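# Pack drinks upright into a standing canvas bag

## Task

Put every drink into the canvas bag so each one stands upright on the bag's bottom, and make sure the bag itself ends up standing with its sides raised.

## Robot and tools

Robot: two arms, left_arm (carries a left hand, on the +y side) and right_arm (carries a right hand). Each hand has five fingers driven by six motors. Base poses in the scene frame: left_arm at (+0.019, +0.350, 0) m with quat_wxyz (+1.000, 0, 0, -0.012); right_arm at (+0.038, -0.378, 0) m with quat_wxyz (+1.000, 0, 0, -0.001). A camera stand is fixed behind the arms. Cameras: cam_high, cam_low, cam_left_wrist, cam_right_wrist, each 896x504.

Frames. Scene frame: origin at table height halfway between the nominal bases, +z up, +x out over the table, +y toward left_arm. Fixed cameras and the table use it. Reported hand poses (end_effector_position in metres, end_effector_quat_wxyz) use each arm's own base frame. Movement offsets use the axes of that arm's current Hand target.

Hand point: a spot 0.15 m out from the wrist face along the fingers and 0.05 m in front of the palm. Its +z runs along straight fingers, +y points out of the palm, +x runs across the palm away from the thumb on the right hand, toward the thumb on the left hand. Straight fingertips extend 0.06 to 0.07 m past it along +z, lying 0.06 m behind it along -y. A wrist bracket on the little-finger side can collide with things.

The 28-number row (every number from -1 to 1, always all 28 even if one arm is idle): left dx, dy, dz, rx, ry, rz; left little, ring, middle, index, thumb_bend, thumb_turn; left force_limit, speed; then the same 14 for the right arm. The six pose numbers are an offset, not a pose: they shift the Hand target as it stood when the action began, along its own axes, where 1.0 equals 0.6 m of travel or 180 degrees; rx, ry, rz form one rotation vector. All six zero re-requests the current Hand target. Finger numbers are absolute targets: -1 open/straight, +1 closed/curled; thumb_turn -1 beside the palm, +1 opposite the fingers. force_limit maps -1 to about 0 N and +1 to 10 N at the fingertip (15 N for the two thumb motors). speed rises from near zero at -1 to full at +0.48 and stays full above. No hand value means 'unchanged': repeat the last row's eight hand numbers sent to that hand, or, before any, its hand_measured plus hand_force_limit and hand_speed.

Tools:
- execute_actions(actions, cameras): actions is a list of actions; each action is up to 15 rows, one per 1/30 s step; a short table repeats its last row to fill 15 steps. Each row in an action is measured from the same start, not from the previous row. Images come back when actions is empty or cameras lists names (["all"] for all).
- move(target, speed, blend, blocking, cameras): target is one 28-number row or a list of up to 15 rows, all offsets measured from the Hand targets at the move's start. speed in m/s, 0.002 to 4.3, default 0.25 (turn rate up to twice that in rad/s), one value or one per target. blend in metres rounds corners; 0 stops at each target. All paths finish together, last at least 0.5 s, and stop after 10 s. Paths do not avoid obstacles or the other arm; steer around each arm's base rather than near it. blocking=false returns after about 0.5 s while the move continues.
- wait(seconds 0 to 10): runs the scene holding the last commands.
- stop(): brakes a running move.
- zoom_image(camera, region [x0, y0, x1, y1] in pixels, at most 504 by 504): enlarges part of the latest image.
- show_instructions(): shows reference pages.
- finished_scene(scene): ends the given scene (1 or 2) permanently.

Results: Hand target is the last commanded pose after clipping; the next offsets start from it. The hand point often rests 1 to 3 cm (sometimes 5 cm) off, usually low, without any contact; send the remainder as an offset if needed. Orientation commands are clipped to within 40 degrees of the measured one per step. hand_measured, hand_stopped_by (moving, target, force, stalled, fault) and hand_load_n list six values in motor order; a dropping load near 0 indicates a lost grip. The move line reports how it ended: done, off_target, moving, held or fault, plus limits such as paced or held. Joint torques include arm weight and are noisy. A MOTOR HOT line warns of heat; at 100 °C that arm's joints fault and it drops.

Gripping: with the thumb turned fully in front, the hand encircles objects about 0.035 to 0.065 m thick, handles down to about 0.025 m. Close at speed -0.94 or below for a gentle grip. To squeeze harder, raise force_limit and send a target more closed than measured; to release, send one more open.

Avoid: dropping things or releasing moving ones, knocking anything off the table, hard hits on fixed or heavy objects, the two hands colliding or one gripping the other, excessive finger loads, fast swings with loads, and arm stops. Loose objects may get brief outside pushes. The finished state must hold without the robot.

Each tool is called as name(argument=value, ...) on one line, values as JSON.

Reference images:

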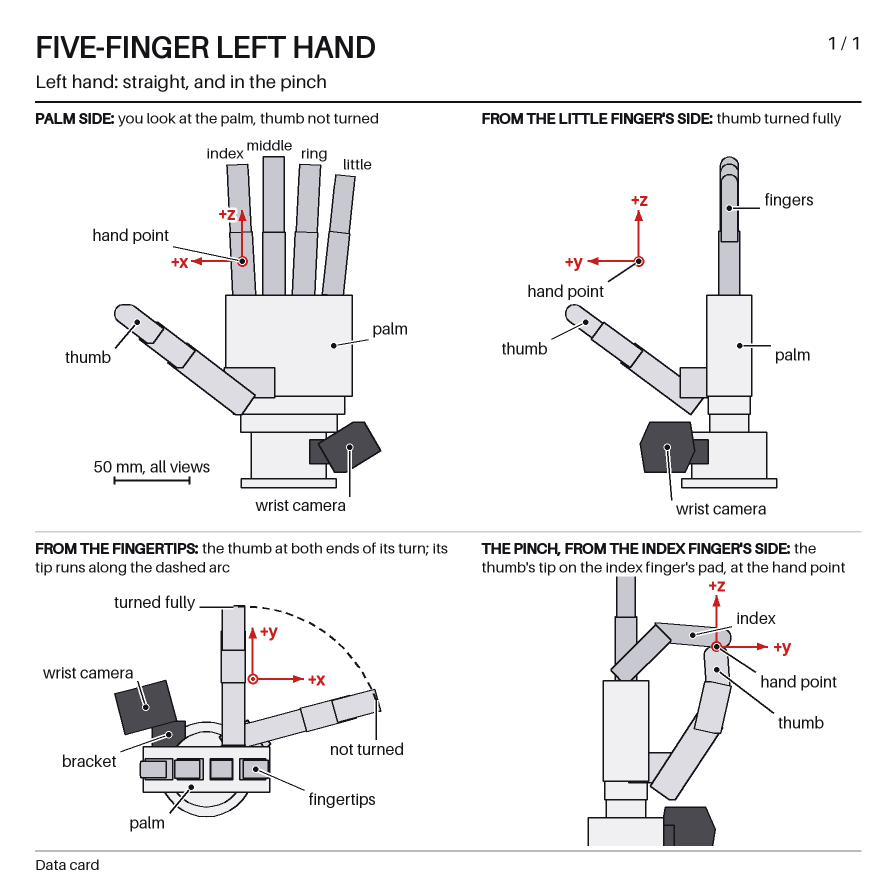

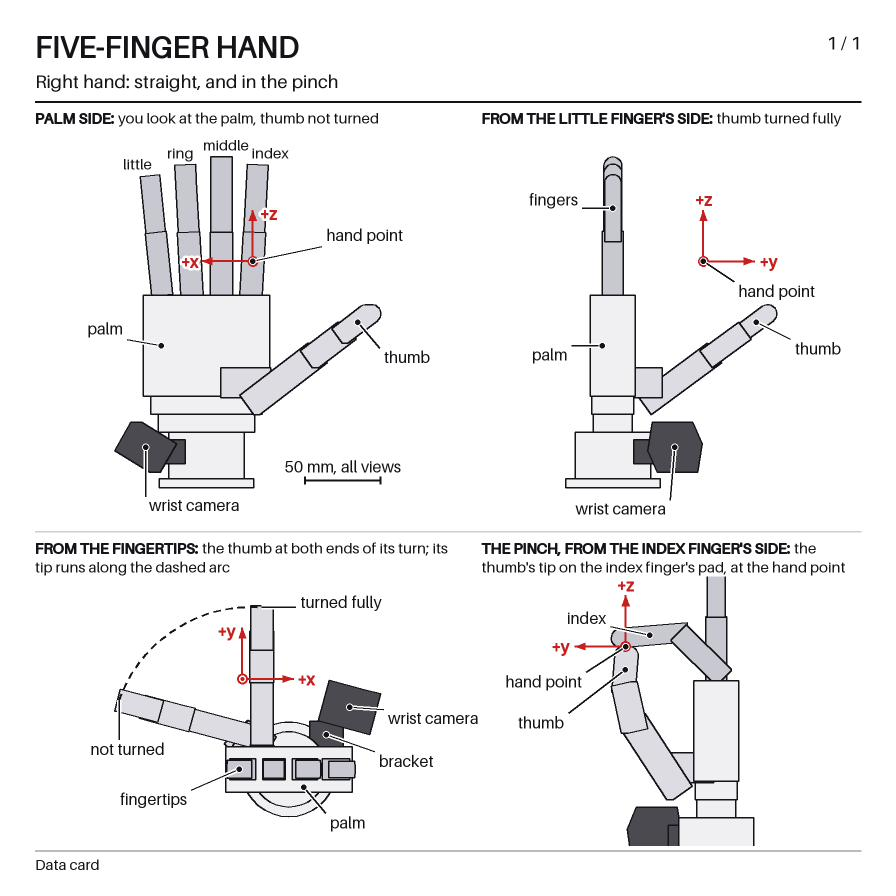

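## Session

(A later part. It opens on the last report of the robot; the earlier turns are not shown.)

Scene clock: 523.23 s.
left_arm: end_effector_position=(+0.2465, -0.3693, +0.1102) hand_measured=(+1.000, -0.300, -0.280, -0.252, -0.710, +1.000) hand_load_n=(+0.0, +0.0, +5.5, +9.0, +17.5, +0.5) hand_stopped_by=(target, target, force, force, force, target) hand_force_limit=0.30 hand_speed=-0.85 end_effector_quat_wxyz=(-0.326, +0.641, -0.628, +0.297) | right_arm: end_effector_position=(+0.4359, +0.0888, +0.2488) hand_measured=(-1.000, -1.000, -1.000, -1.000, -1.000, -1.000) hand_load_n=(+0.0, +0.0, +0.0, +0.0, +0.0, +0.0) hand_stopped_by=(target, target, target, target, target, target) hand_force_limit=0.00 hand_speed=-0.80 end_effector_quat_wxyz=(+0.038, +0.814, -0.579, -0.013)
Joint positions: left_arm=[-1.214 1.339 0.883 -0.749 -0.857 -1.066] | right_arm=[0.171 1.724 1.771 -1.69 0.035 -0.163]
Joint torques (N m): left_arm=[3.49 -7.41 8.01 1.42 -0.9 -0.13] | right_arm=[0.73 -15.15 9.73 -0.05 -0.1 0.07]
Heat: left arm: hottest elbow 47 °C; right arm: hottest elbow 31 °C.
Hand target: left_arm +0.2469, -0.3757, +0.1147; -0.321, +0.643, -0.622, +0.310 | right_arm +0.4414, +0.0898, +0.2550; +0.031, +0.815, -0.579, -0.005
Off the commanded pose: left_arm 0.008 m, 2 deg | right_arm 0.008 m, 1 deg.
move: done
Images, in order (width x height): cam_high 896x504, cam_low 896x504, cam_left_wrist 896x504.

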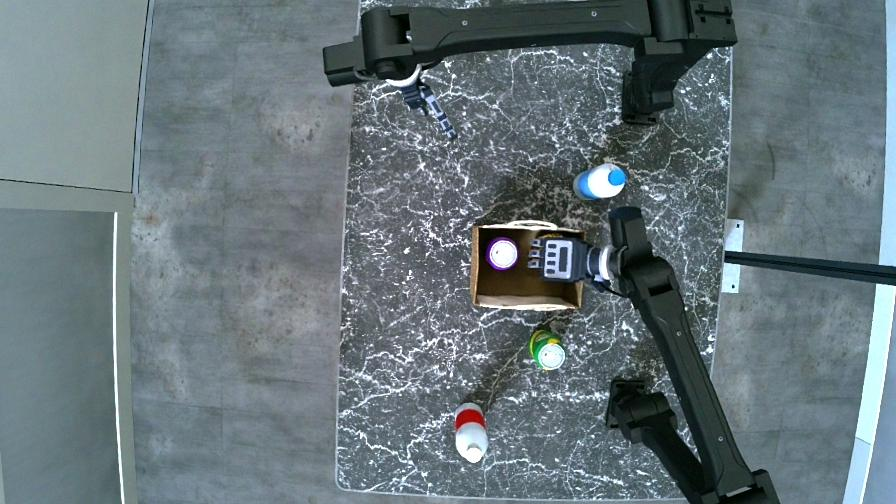

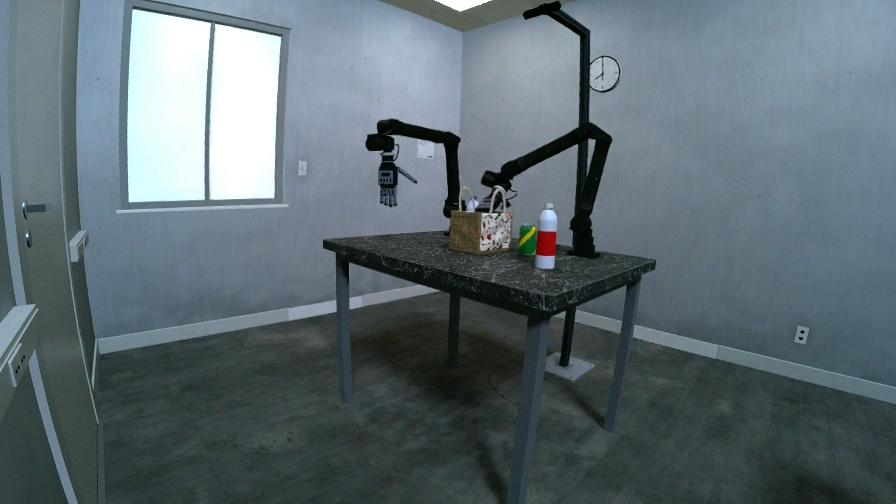

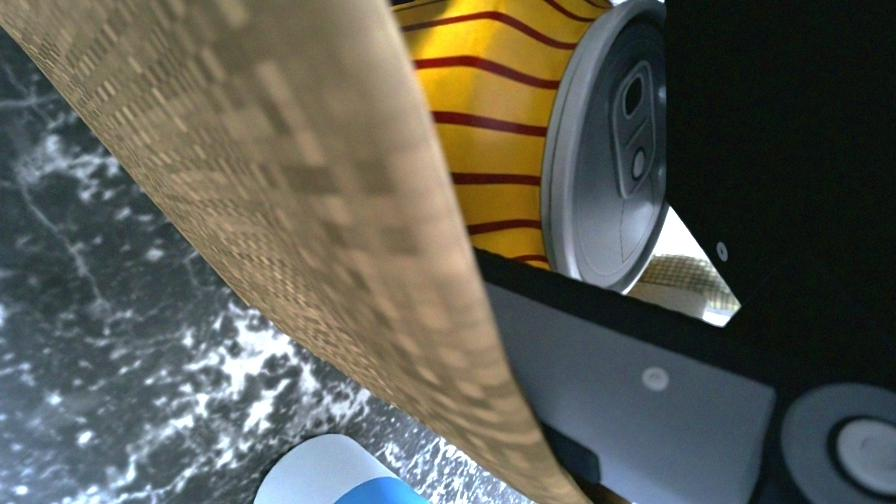

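move(target=[0.0003,0.0136,0.0207,0,0,0,1,-0.3,0,0,0.4,1,0.3,-0.85,0,0,0,0,0,0,-1,-1,-1,-1,-1,-1,0,-0.8], speed=0.04)

move(target=[0,0.0133,0.01,0,0,0,1,-0.3,0,0,0.4,1,0.3,-0.85,0,0,0,0,0,0,-1,-1,-1,-1,-1,-1,0,-0.8], speed=0.04, cameras=["cam_left_wrist", "cam_low"])

Scene clock: 528.87 s.
left_arm: end_effector_position=(+0.2477, -0.3737, +0.0986) hand_measured=(+1.000, -0.300, -0.280, -0.252, -0.710, +1.000) hand_load_n=(+0.0, +0.0, +5.0, +8.5, +17.5, +0.0) hand_stopped_by=(target, target, force, force, force, target) hand_force_limit=0.30 hand_speed=-0.85 end_effector_quat_wxyz=(-0.322, +0.642, -0.626, +0.303) | right_arm: end_effector_position=(+0.4359, +0.0888, +0.2488) hand_measured=(-1.000, -1.000, -1.000, -1.000, -1.000, -1.000) hand_load_n=(+0.0, +0.0, +0.0, +0.5, +0.0, +0.0) hand_stopped_by=(target, target, target, target, target, target) hand_force_limit=0.00 hand_speed=-0.80 end_effector_quat_wxyz=(+0.038, +0.814, -0.579, -0.013)
Joint positions: left_arm=[-1.214 1.358 0.863 -0.693 -0.855 -1.064] | right_arm=[0.171 1.724 1.771 -1.69 0.035 -0.163]
Joint torques (N m): left_arm=[4.37 -7.53 7.65 1.63 -0.81 -0.03] | right_arm=[0.73 -15.15 9.73 -0.05 -0.1 0.07]
Heat: left arm: hottest elbow 46 °C; right arm: hottest elbow 31 °C.
Hand target: left_arm +0.2519, -0.3757, +0.1006; -0.321, +0.643, -0.622, +0.310 | right_arm +0.4414, +0.0898, +0.2550; +0.031, +0.815, -0.579, -0.005
Off the commanded pose: left_arm 0.005 m, 1 deg | right_arm 0.008 m, 1 deg.
move: done

Scene clock: 529.70 s.
left_arm: end_effector_position=(+0.2481, -0.3743, +0.0908) hand_measured=(+1.000, -0.300, -0.280, -0.252, -0.710, +1.000) hand_load_n=(+0.0, +0.0, +5.0, +8.5, +17.5, -0.5) hand_stopped_by=(target, target, force, force, force, target) hand_force_limit=0.30 hand_speed=-0.85 end_effector_quat_wxyz=(-0.321, +0.642, -0.626, +0.305) | right_arm: end_effector_position=(+0.4359, +0.0888, +0.2488) hand_measured=(-1.000, -1.000, -1.000, -1.000, -1.000, -1.000) hand_load_n=(+0.0, +0.0, +0.0, +0.0, +0.0, +0.0) hand_stopped_by=(target, target, target, target, target, target) hand_force_limit=0.00 hand_speed=-0.80 end_effector_quat_wxyz=(+0.038, +0.814, -0.579, -0.013)
Joint positions: left_arm=[-1.214 1.37 0.85 -0.664 -0.855 -1.061] | right_arm=[0.171 1.724 1.771 -1.69 0.035 -0.163]
Joint torques (N m): left_arm=[4.84 -7.41 7.39 1.46 -0.81 0.03] | right_arm=[0.79 -15.21 9.73 -0.05 -0.11 0.06]
Heat: left arm: hottest elbow 46 °C; right arm: hottest elbow 31 °C.
Hand target: left_arm +0.2520, -0.3757, +0.0907; -0.321, +0.643, -0.622, +0.310 | right_arm +0.4414, +0.0898, +0.2550; +0.031, +0.815, -0.579, -0.005
Off the commanded pose: left_arm 0.004 m, 1 deg | right_arm 0.008 m, 1 deg.
move: done
Images, in order (width x height): cam_low 896x504, cam_left_wrist 896x504.

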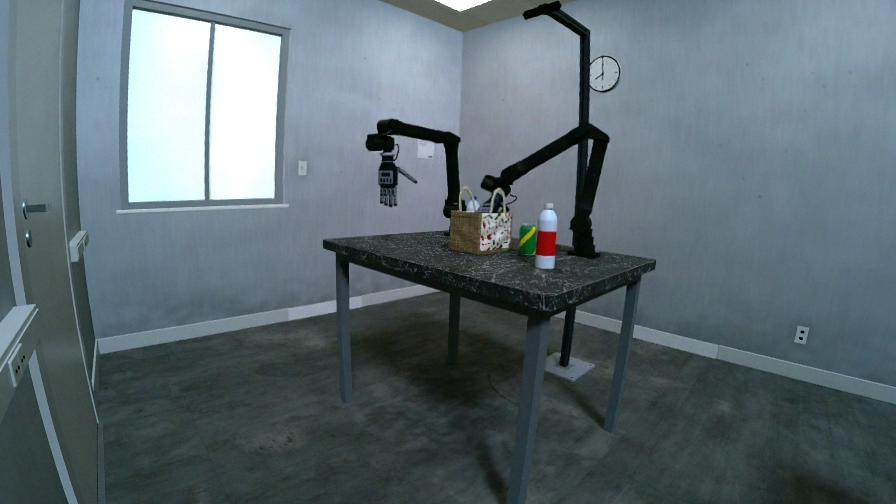

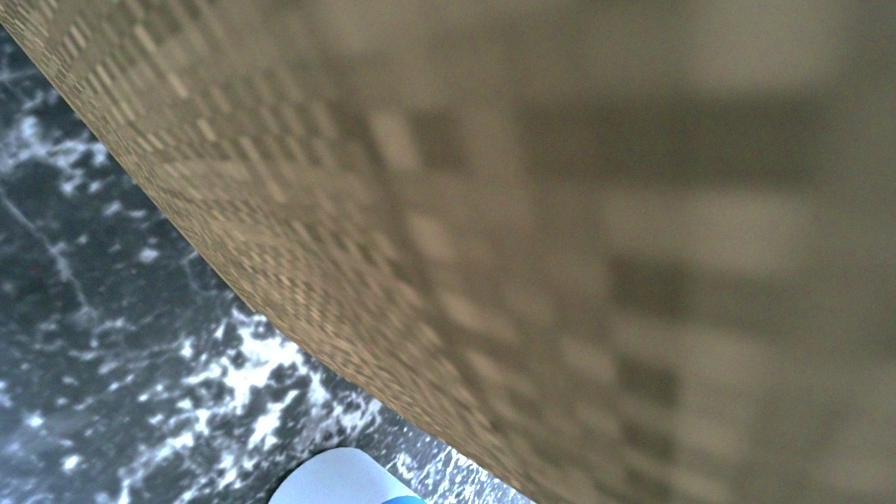

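move(target=[0,0.0106,0.008,0,0,0,1,-0.3,0,0,0.4,1,0.3,-0.85,0,0,0,0,0,0,-1,-1,-1,-1,-1,-1,0,-0.8], speed=0.04)

Scene clock: 534.00 s.
left_arm: end_effector_position=(+0.2488, -0.3762, +0.0903) hand_measured=(+1.000, -0.300, -0.280, -0.252, -0.710, +1.000) hand_load_n=(+0.0, +0.0, +5.0, +8.0, +17.5, -2.0) hand_stopped_by=(target, target, force, force, force, target) hand_force_limit=0.30 hand_speed=-0.85 end_effector_quat_wxyz=(-0.320, +0.640, -0.626, +0.309) | right_arm: end_effector_position=(+0.4359, +0.0888, +0.2488) hand_measured=(-1.000, -1.000, -1.000, -1.000, -1.000, -1.000) hand_load_n=(+0.0, +0.0, +0.0, -0.5, +0.0, +0.0) hand_stopped_by=(target, target, target, target, target, target) hand_force_limit=0.00 hand_speed=-0.80 end_effector_quat_wxyz=(+0.038, +0.814, -0.579, -0.013)
Joint positions: left_arm=[-1.214 1.37 0.846 -0.645 -0.855 -1.051] | right_arm=[0.171 1.724 1.771 -1.69 0.035 -0.163]
Joint torques (N m): left_arm=[4.66 -6.95 6.76 1.8 -0.76 -0.15] | right_arm=[0.73 -15.21 9.73 -0.03 -0.1 0.07]
Heat: left arm: hottest elbow 45 °C; right arm: hottest elbow 31 °C.
Hand target: left_arm +0.2520, -0.3757, +0.0827; -0.321, +0.643, -0.622, +0.310 | right_arm +0.4414, +0.0898, +0.2550; +0.031, +0.815, -0.579, -0.005
Off the commanded pose: left_arm 0.008 m, 1 deg | right_arm 0.008 m, 1 deg.
move: done

execute_actions(actions=[[[0,-0.0106,-0.008,0,0,0,1,-0.45,-0.55,-0.55,-0.71,1,0.3,-0.8,0,0,0,0,0,0,-1,-1,-1,-1,-1,-1,0,-0.8]],[[0,0,0,0,0,0,1,-0.45,-0.55,-0.55,-0.85,1,0.3,-0.8,0,0,0,0,0,0,-1,-1,-1,-1,-1,-1,0,-0.8]]], cameras=["cam_high"])

zoom_image(camera="cam_high", region=[420, 180, 620, 380])

Scene clock: 538.73 s.
left_arm: end_effector_position=(+0.2508, -0.3749, +0.0908) hand_measured=(+1.000, -0.450, -0.550, -0.550, -0.850, +1.000) hand_load_n=(+0.0, +0.0, +0.0, +0.0, +0.0, +0.0) hand_stopped_by=(target, target, target, target, target, target) hand_force_limit=0.30 hand_speed=-0.80 end_effector_quat_wxyz=(-0.323, +0.641, -0.624, +0.309) | right_arm: end_effector_position=(+0.4359, +0.0888, +0.2488) hand_measured=(-1.000, -1.000, -1.000, -1.000, -1.000, -1.000) hand_load_n=(+0.0, +0.0, +0.0, +0.0, +0.0, +0.0) hand_stopped_by=(target, target, target, target, target, target) hand_force_limit=0.00 hand_speed=-0.80 end_effector_quat_wxyz=(+0.038, +0.814, -0.579, -0.013)
Joint positions: left_arm=[-1.21 1.37 0.846 -0.645 -0.859 -1.051] | right_arm=[0.171 1.724 1.771 -1.69 0.035 -0.163]
Joint torques (N m): left_arm=[4.42 -7.88 7.76 0.81 -0.62 -0.13] | right_arm=[0.79 -15.21 9.72 -0.03 -0.1 0.06]
Heat: left arm: hottest elbow 44 °C; right arm: hottest elbow 31 °C.
Hand target: left_arm +0.2521, -0.3757, +0.0907; -0.321, +0.643, -0.622, +0.310 | right_arm +0.4414, +0.0898, +0.2550; +0.031, +0.815, -0.579, -0.005
Off the commanded pose: left_arm 0.001 m, 0 deg | right_arm 0.008 m, 1 deg.
Images, in order (width x height): cam_high 896x504.

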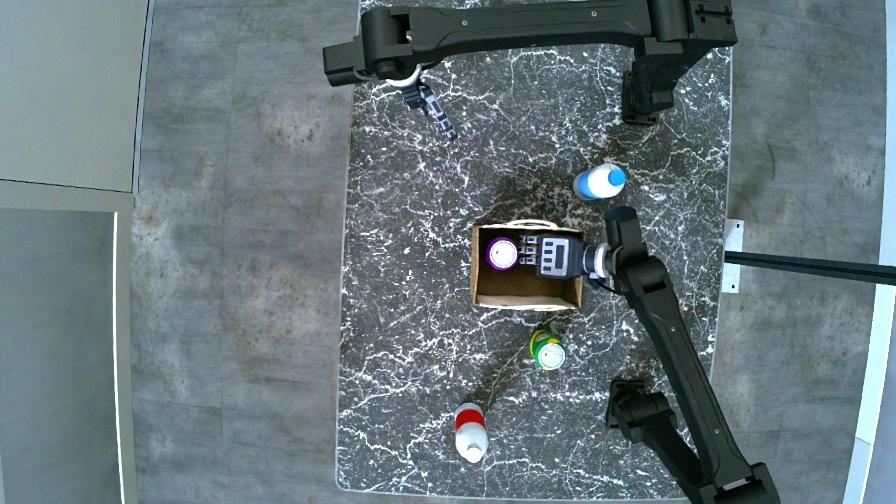

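Scaled by 2.520.

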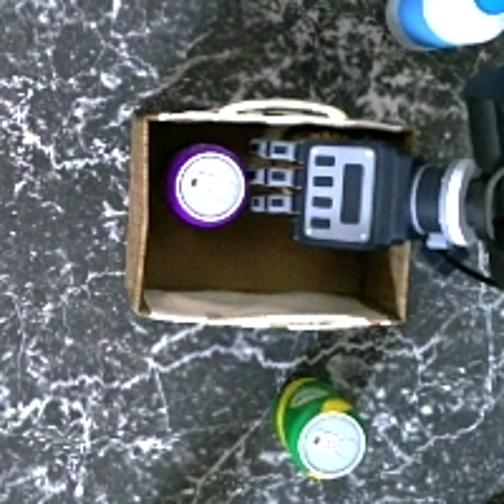

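move(target=[[0.0203,-0.0532,-0.0263,0,0,0,1,-0.45,-0.55,-0.55,-0.85,1,0.3,-0.8,0,0,0,0,0,0,-1,-1,-1,-1,-1,-1,0,-0.8],[0.0203,-0.3393,-0.242,0,0,0,1,-0.45,-0.55,-0.55,-0.85,1,0.3,-0.8,0,0,0,0,0,0,-1,-1,-1,-1,-1,-1,0,-0.8]], speed=[0.05, 0.15], blend=[0.01, 0], cameras=["cam_left_wrist", "cam_high", "cam_low"])

zoom_image(camera="cam_high", region=[420, 180, 620, 380])

Scene clock: 545.20 s.
left_arm: end_effector_position=(+0.2530, -0.3763, +0.3173) hand_measured=(+1.000, -0.450, -0.550, -0.550, -0.850, +1.000) hand_load_n=(+0.0, +0.0, +0.0, +0.0, +0.0, +0.0) hand_stopped_by=(target, target, target, target, target, target) hand_force_limit=0.30 hand_speed=-0.80 end_effector_quat_wxyz=(-0.330, +0.638, -0.630, +0.296) | right_arm: end_effector_position=(+0.4359, +0.0888, +0.2488) hand_measured=(-1.000, -1.000, -1.000, -1.000, -1.000, -1.000) hand_load_n=(+0.5, +0.5, +0.0, +0.0, +0.0, +0.0) hand_stopped_by=(target, target, target, target, target, target) hand_force_limit=0.00 hand_speed=-0.80 end_effector_quat_wxyz=(+0.038, +0.814, -0.579, -0.013)
Joint positions: left_arm=[-1.207 1.268 1.375 -1.307 -0.86 -1.049] | right_arm=[0.171 1.724 1.771 -1.69 0.035 -0.163]
Joint torques (N m): left_arm=[4.37 -6.59 13.18 0.25 -0.46 -0.01] | right_arm=[0.79 -15.21 9.73 -0.03 -0.11 0.07]
Heat: left arm: hottest elbow 44 °C; right arm: hottest elbow 31 °C.
Hand target: left_arm +0.2588, -0.3877, +0.3406; -0.321, +0.643, -0.622, +0.310 | right_arm +0.4414, +0.0898, +0.2550; +0.031, +0.815, -0.579, -0.005
Off the commanded pose: left_arm 0.027 m, 2 deg | right_arm 0.008 m, 1 deg.
move: off_target (left_arm)
Images, in order (width x height): cam_high 896x504, cam_low 896x504, cam_left_wrist 896x504.

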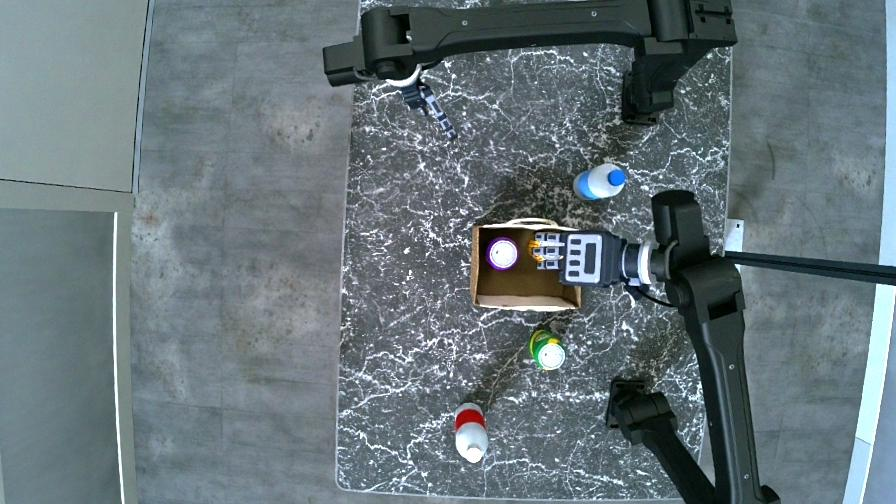

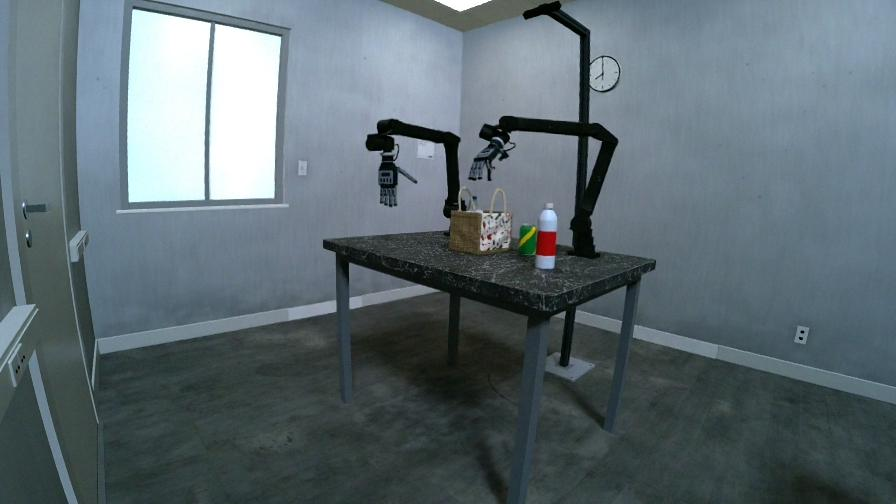

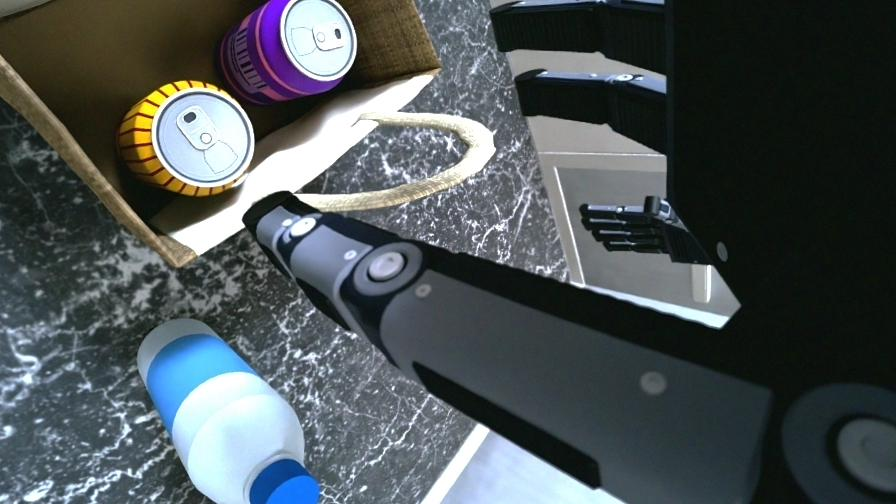

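Scaled by 2.520.

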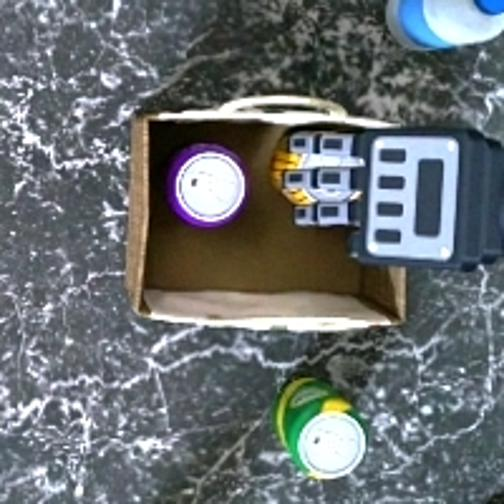

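move(target=[-0.4337,0.0697,-0.0368,-0.011,0.487,0.3874,0,-0.4,-1,-1,-1,1,0.3,-0.4,0,0,0,0,0,0,-1,-1,-1,-1,-1,-1,0,-0.8], speed=0.2, cameras=["cam_left_wrist", "cam_high", "cam_low"])

zoom_image(camera="cam_high", region=[420, 180, 620, 380])

Scene clock: 566.27 s.
left_arm: end_effector_position=(+0.2003, -0.1315, +0.3026) hand_measured=(+0.000, -0.400, -1.000, -1.000, -1.000, +1.000) hand_load_n=(+0.0, +0.0, +0.0, +0.0, +0.0, +0.0) hand_stopped_by=(target, target, target, target, target, target) hand_force_limit=0.30 hand_speed=-0.40 end_effector_quat_wxyz=(+0.015, +0.100, +0.919, -0.381) | right_arm: end_effector_position=(+0.4359, +0.0888, +0.2488) hand_measured=(-1.000, -1.000, -1.000, -1.000, -1.000, -1.000) hand_load_n=(+0.0, +0.0, +0.0, +0.0, +0.0, +0.0) hand_stopped_by=(target, target, target, target, target, target) hand_force_limit=0.00 hand_speed=-0.80 end_effector_quat_wxyz=(+0.038, +0.814, -0.579, -0.013)
Joint positions: left_arm=[-0.179 0.934 1.154 -1.683 0.777 1.564] | right_arm=[0.171 1.724 1.771 -1.69 0.035 -0.163]
Joint torques (N m): left_arm=[4.72 -2.84 11.47 -0.32 0.46 -0.01] | right_arm=[0.73 -15.27 9.74 -0.05 -0.1 0.07]
Heat: left arm: hottest elbow 47 °C; right arm: hottest elbow 31 °C.
Hand target: left_arm +0.2071, -0.1291, +0.3207; -0.073, +0.158, +0.893, -0.416 | right_arm +0.4414, +0.0898, +0.2550; +0.031, +0.815, -0.579, -0.005
Off the commanded pose: left_arm 0.019 m, 13 deg | right_arm 0.008 m, 1 deg.
joint sent to its limit (left arm) — joint 4 (wrist pitch), lower limit. The joint targets are off in orientation, not in position.
move: off_target (left_arm)
Images, in order (width x height): cam_high 896x504, cam_low 896x504, cam_left_wrist 896x504.

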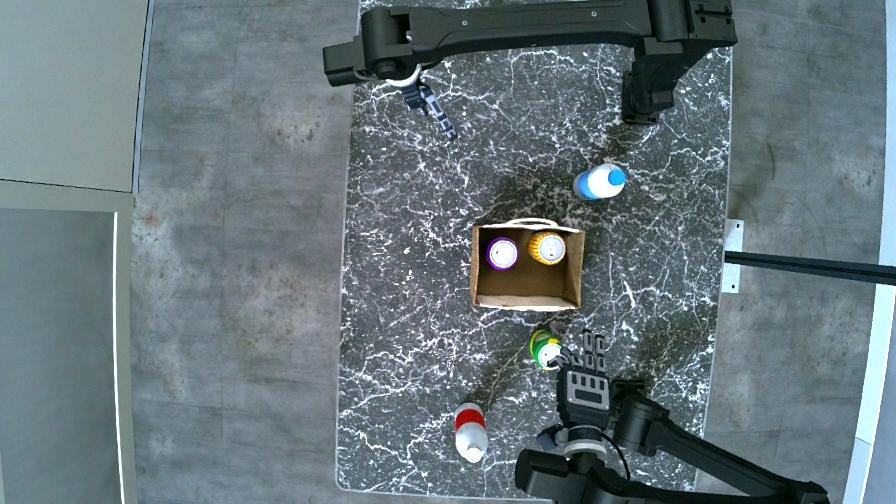

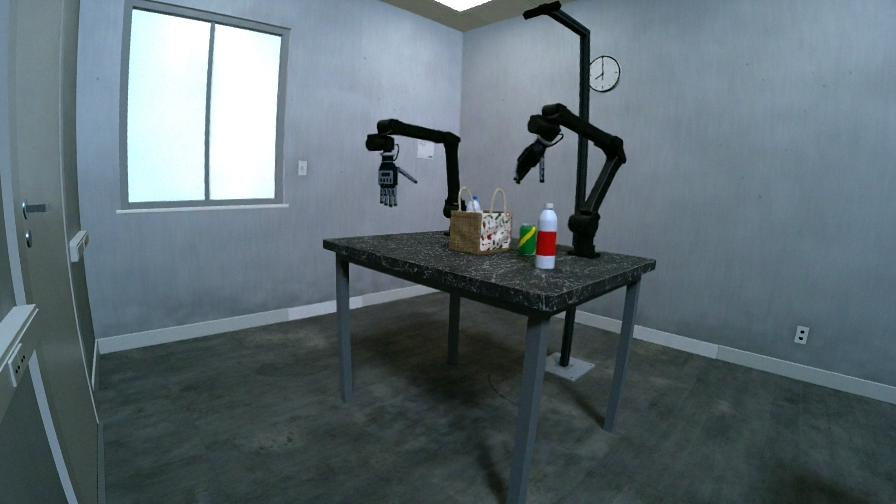

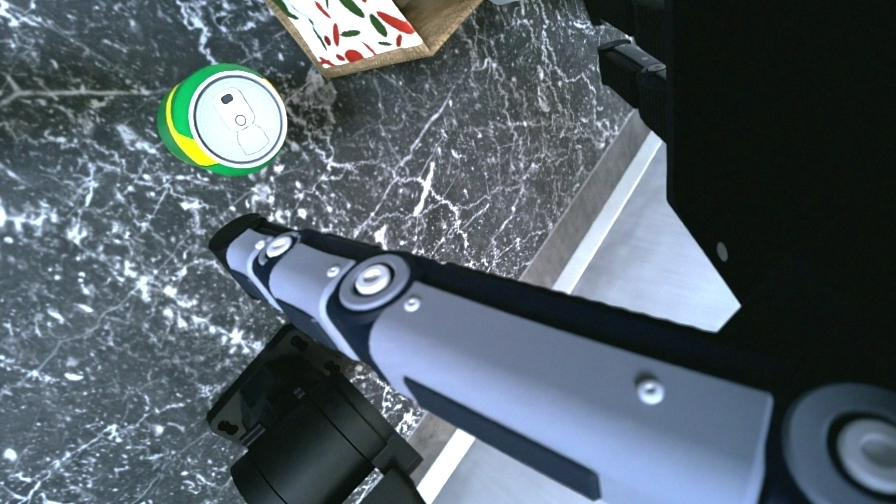

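Scaled by 2.520.

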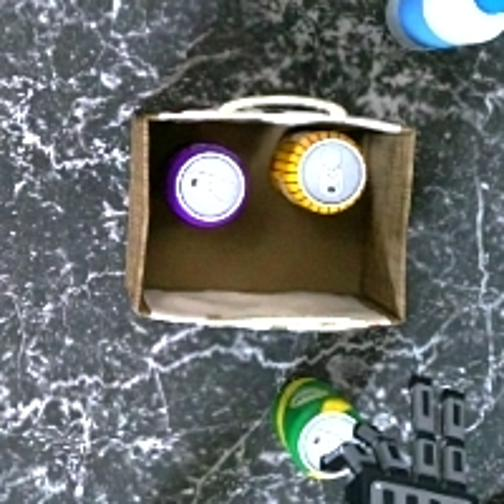

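move(target=[-0.0047,0.1671,0.138,0,0,0,0,-0.4,-1,-1,-1,1,0.3,-0.4,0,0,0,0,0,0,-1,-1,-1,-1,-1,-1,0,-0.8], speed=0.12, cameras=["cam_left_wrist", "cam_high", "cam_low"])

zoom_image(camera="cam_high", region=[490, 290, 640, 440])

Scene clock: 571.80 s.
left_arm: end_effector_position=(+0.2096, -0.1300, +0.1979) hand_measured=(+0.000, -0.400, -1.000, -1.000, -1.000, +1.000) hand_load_n=(+0.0, +0.0, +0.0, +0.0, +0.0, +0.0) hand_stopped_by=(target, target, target, target, target, target) hand_force_limit=0.30 hand_speed=-0.40 end_effector_quat_wxyz=(-0.070, +0.159, +0.894, -0.413) | right_arm: end_effector_position=(+0.4359, +0.0888, +0.2488) hand_measured=(-1.000, -1.000, -1.000, -1.000, -1.000, -1.000) hand_load_n=(+0.0, +0.0, +0.0, +0.0, +0.0, +0.0) hand_stopped_by=(target, target, target, target, target, target) hand_force_limit=0.00 hand_speed=-0.80 end_effector_quat_wxyz=(+0.038, +0.814, -0.579, -0.013)
Joint positions: left_arm=[-0.136 1.119 0.963 -1.654 0.84 1.894] | right_arm=[0.171 1.724 1.771 -1.69 0.035 -0.163]
Joint torques (N m): left_arm=[4.54 -3.78 6.93 0.08 0.83 -0.08] | right_arm=[0.73 -15.21 9.73 -0.03 -0.1 0.07]
Heat: left arm: hottest elbow 46 °C; right arm: hottest elbow 31 °C.
Hand target: left_arm +0.2102, -0.1290, +0.1907; -0.073, +0.158, +0.893, -0.416 | right_arm +0.4414, +0.0898, +0.2550; +0.031, +0.815, -0.579, -0.005
Off the commanded pose: left_arm 0.007 m, 0 deg | right_arm 0.008 m, 1 deg.
move: done
Images, in order (width x height): cam_high 896x504, cam_low 896x504, cam_left_wrist 896x504.

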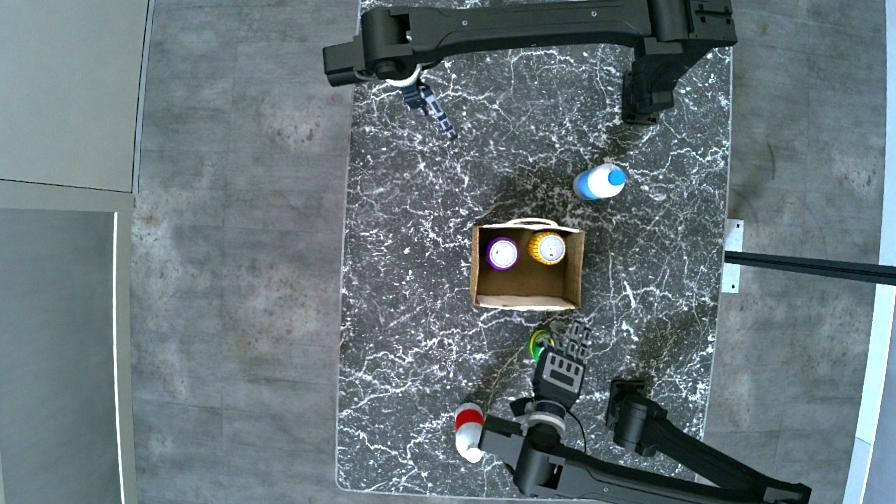

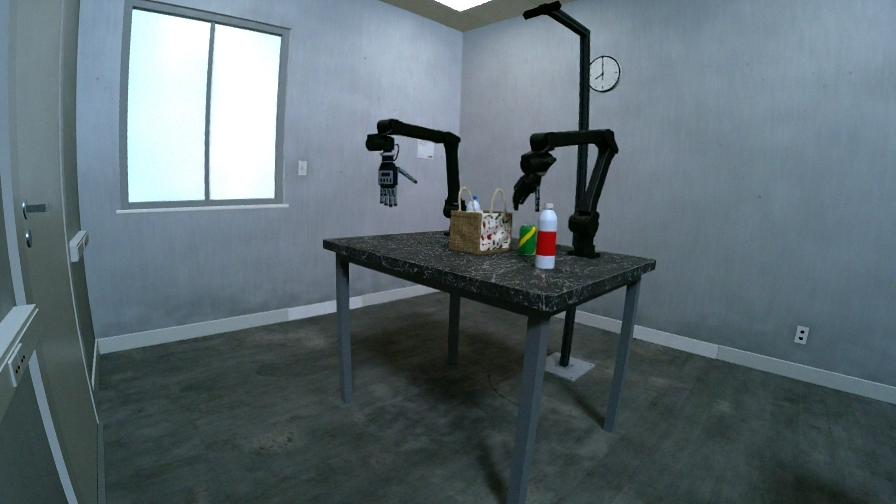

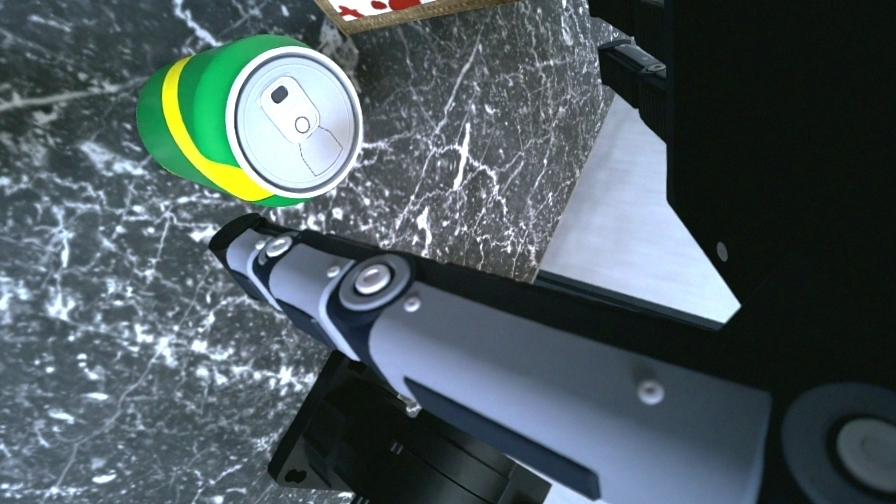

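Scaled by 3.360.

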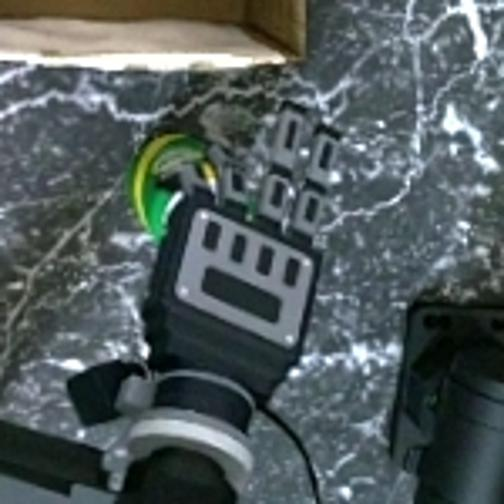

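move(target=[[-0.0157,0.0037,-0.0043,0,0,0,0,-0.4,-1,-1,-1,1,0.3,-0.4,0,0,0,0,0,0,-1,-1,-1,-1,-1,-1,0,-0.8],[-0.0157,0.1467,0.1157,0,0,0,0,-0.4,-1,-1,-1,1,0.3,-0.4,0,0,0,0,0,0,-1,-1,-1,-1,-1,-1,0,-0.8]], speed=[0.12, 0.08], cameras=["cam_left_wrist", "cam_high", "cam_low"])

zoom_image(camera="cam_high", region=[490, 290, 640, 440])

Scene clock: 583.27 s.
left_arm: end_effector_position=(+0.2232, -0.1306, +0.0866) hand_measured=(+0.000, -0.400, -1.000, -1.000, -1.000, +1.000) hand_load_n=(+0.0, +0.0, +0.0, +0.0, +0.0, +0.0) hand_stopped_by=(target, target, target, target, target, target) hand_force_limit=0.30 hand_speed=-0.40 end_effector_quat_wxyz=(-0.067, +0.161, +0.894, -0.414) | right_arm: end_effector_position=(+0.4359, +0.0888, +0.2488) hand_measured=(-1.000, -1.000, -1.000, -1.000, -1.000, -1.000) hand_load_n=(+0.0, +0.0, +0.0, +0.0, +0.0, +0.0) hand_stopped_by=(target, target, target, target, target, target) hand_force_limit=0.00 hand_speed=-0.80 end_effector_quat_wxyz=(+0.038, +0.814, -0.579, -0.013)
Joint positions: left_arm=[-0.131 1.262 0.767 -1.315 0.84 1.904] | right_arm=[0.171 1.724 1.771 -1.69 0.035 -0.163]
Joint torques (N m): left_arm=[4.48 -4.19 5.86 -0.13 0.74 0.01] | right_arm=[0.73 -15.21 9.73 -0.05 -0.1 0.07]
Heat: left arm: hottest elbow 44 °C; right arm: hottest elbow 31 °C.
Hand target: left_arm +0.2203, -0.1290, +0.0786; -0.073, +0.158, +0.893, -0.416 | right_arm +0.4414, +0.0898, +0.2550; +0.031, +0.815, -0.579, -0.005
Off the commanded pose: left_arm 0.009 m, 1 deg | right_arm 0.008 m, 1 deg.
move: done
Images, in order (width x height): cam_high 896x504, cam_low 896x504, cam_left_wrist 896x504.

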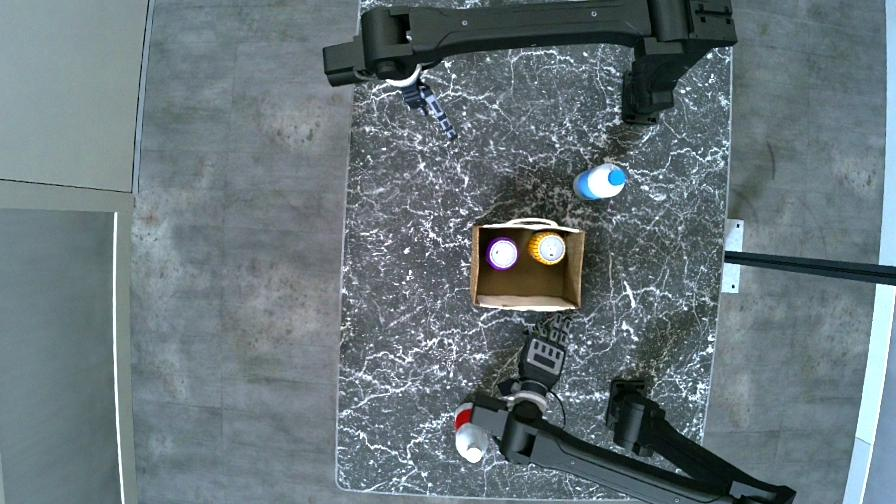

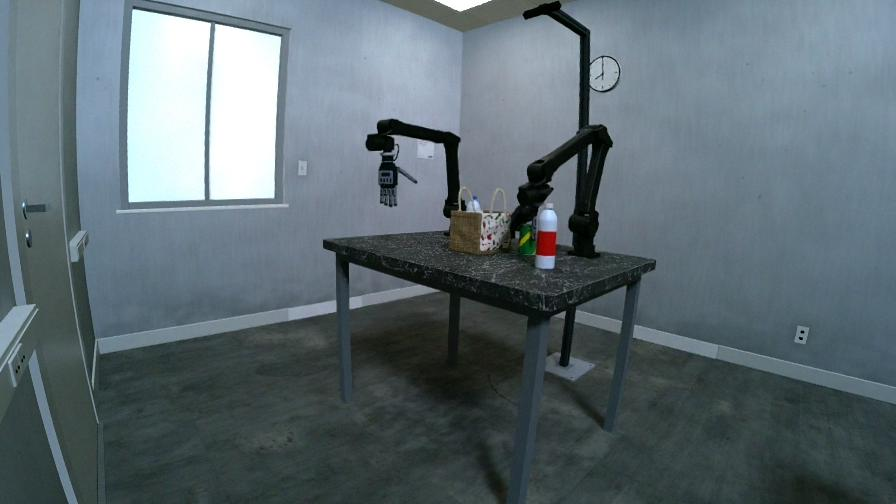

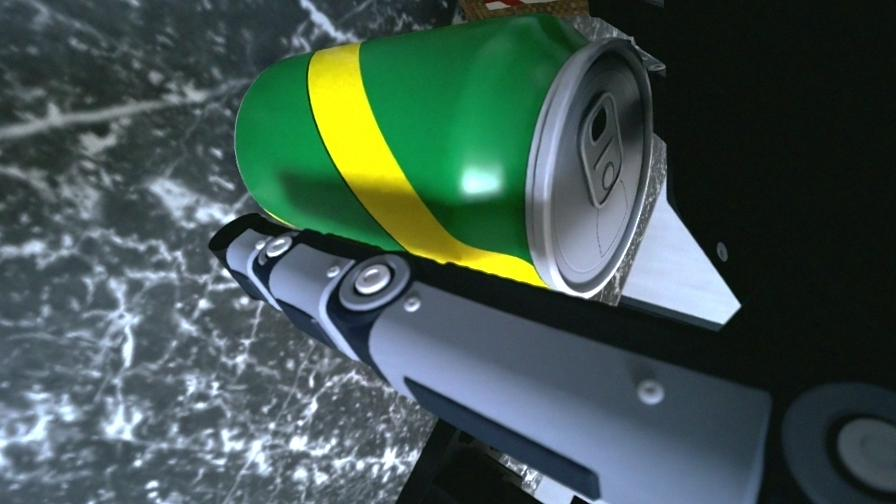

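Scaled by 3.360.

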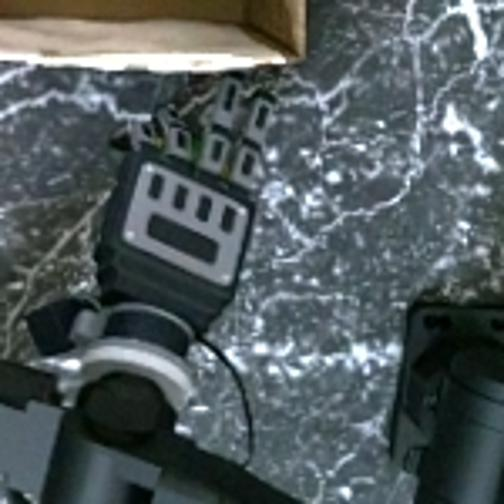

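execute_actions(actions=[[[0,0.004,0.003,0,0,0,0,-0.4,0,0,0.4,1,0.3,-0.85,0,0,0,0,0,0,-1,-1,-1,-1,-1,-1,0,-0.8]],[[0,0,0,0,0,0,0,-0.4,0,0,0.4,1,0.3,-0.85,0,0,0,0,0,0,-1,-1,-1,-1,-1,-1,0,-0.8]],[[0,0,0,0,0,0,0,-0.4,0,0,0.4,1,0.3,-0.85,0,0,0,0,0,0,-1,-1,-1,-1,-1,-1,0,-0.8]]], cameras=["cam_left_wrist"])

Scene clock: 589.40 s.
left_arm: end_effector_position=(+0.2253, -0.1309, +0.0853) hand_measured=(+0.000, -0.400, -0.266, -0.308, -0.658, +1.000) hand_load_n=(+0.0, +0.0, +6.5, +4.0, +13.5, +0.0) hand_stopped_by=(target, target, force, force, force, target) hand_force_limit=0.30 hand_speed=-0.85 end_effector_quat_wxyz=(-0.065, +0.162, +0.893, -0.414) | right_arm: end_effector_position=(+0.4359, +0.0888, +0.2488) hand_measured=(-1.000, -1.000, -1.000, -1.000, -1.000, -1.000) hand_load_n=(+0.0, +0.0, +0.0, +0.0, +0.0, +0.0) hand_stopped_by=(target, target, target, target, target, target) hand_force_limit=0.00 hand_speed=-0.80 end_effector_quat_wxyz=(+0.038, +0.814, -0.579, -0.013)
Joint positions: left_arm=[-0.13 1.265 0.767 -1.306 0.842 1.904] | right_arm=[0.171 1.724 1.771 -1.69 0.035 -0.163]
Joint torques (N m): left_arm=[4.37 -3.9 5.71 -0.09 0.65 0.02] | right_arm=[0.73 -15.21 9.74 -0.03 -0.1 0.07]
Heat: left arm: hottest elbow 43 °C; right arm: hottest elbow 31 °C.
Hand target: left_arm +0.2202, -0.1288, +0.0756; -0.073, +0.158, +0.893, -0.416 | right_arm +0.4414, +0.0898, +0.2550; +0.031, +0.815, -0.579, -0.005
Off the commanded pose: left_arm 0.011 m, 1 deg | right_arm 0.008 m, 1 deg.
Images, in order (width x height): cam_left_wrist 896x504.

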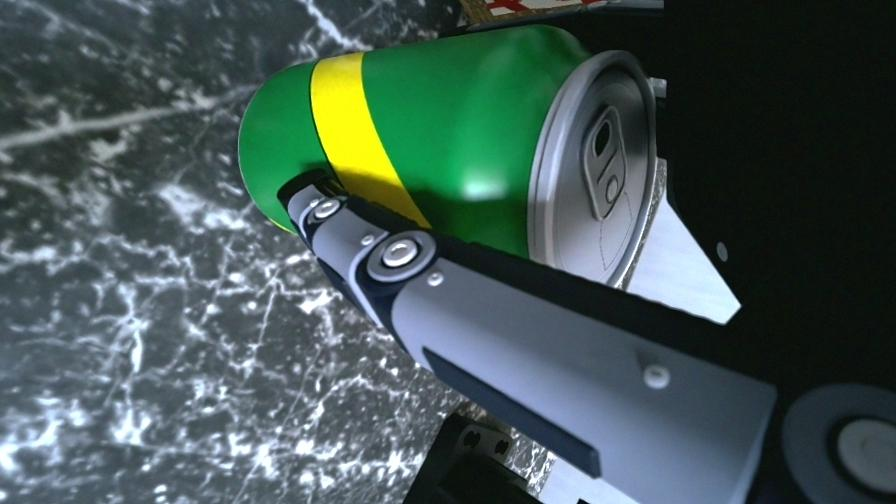

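execute_actions(actions=[[[0,0,0,0,0,0,0,-0.4,0.1,0.1,0.4,1,0.6,-0.9,0,0,0,0,0,0,-1,-1,-1,-1,-1,-1,0,-0.8]],[[0,0,0,0,0,0,0,-0.4,0.1,0.1,0.4,1,0.6,-0.9,0,0,0,0,0,0,-1,-1,-1,-1,-1,-1,0,-0.8]]])

Scene clock: 593.33 s.
left_arm: end_effector_position=(+0.2253, -0.1309, +0.0853) hand_measured=(+0.000, -0.400, -0.258, -0.292, -0.660, +1.000) hand_load_n=(+0.0, +0.0, +6.5, +8.5, +16.0, -0.5) hand_stopped_by=(target, target, force, force, force, target) hand_force_limit=0.60 hand_speed=-0.90 end_effector_quat_wxyz=(-0.065, +0.162, +0.893, -0.414) | right_arm: end_effector_position=(+0.4359, +0.0888, +0.2488) hand_measured=(-1.000, -1.000, -1.000, -1.000, -1.000, -1.000) hand_load_n=(+0.0, +0.0, +0.0, +0.0, +0.0, +0.0) hand_stopped_by=(target, target, target, target, target, target) hand_force_limit=0.00 hand_speed=-0.80 end_effector_quat_wxyz=(+0.038, +0.814, -0.579, -0.013)
Joint positions: left_arm=[-0.13 1.265 0.767 -1.306 0.842 1.904] | right_arm=[0.171 1.724 1.771 -1.69 0.035 -0.163]
Joint torques (N m): left_arm=[4.25 -4.25 5.48 -0.13 0.68 0.02] | right_arm=[0.73 -15.15 9.73 -0.05 -0.11 0.06]
Heat: left arm: hottest elbow 42 °C; right arm: hottest elbow 31 °C.
Hand target: left_arm +0.2202, -0.1288, +0.0756; -0.073, +0.158, +0.893, -0.416 | right_arm +0.4414, +0.0898, +0.2550; +0.031, +0.815, -0.579, -0.005
Off the commanded pose: left_arm 0.011 m, 1 deg | right_arm 0.008 m, 1 deg.


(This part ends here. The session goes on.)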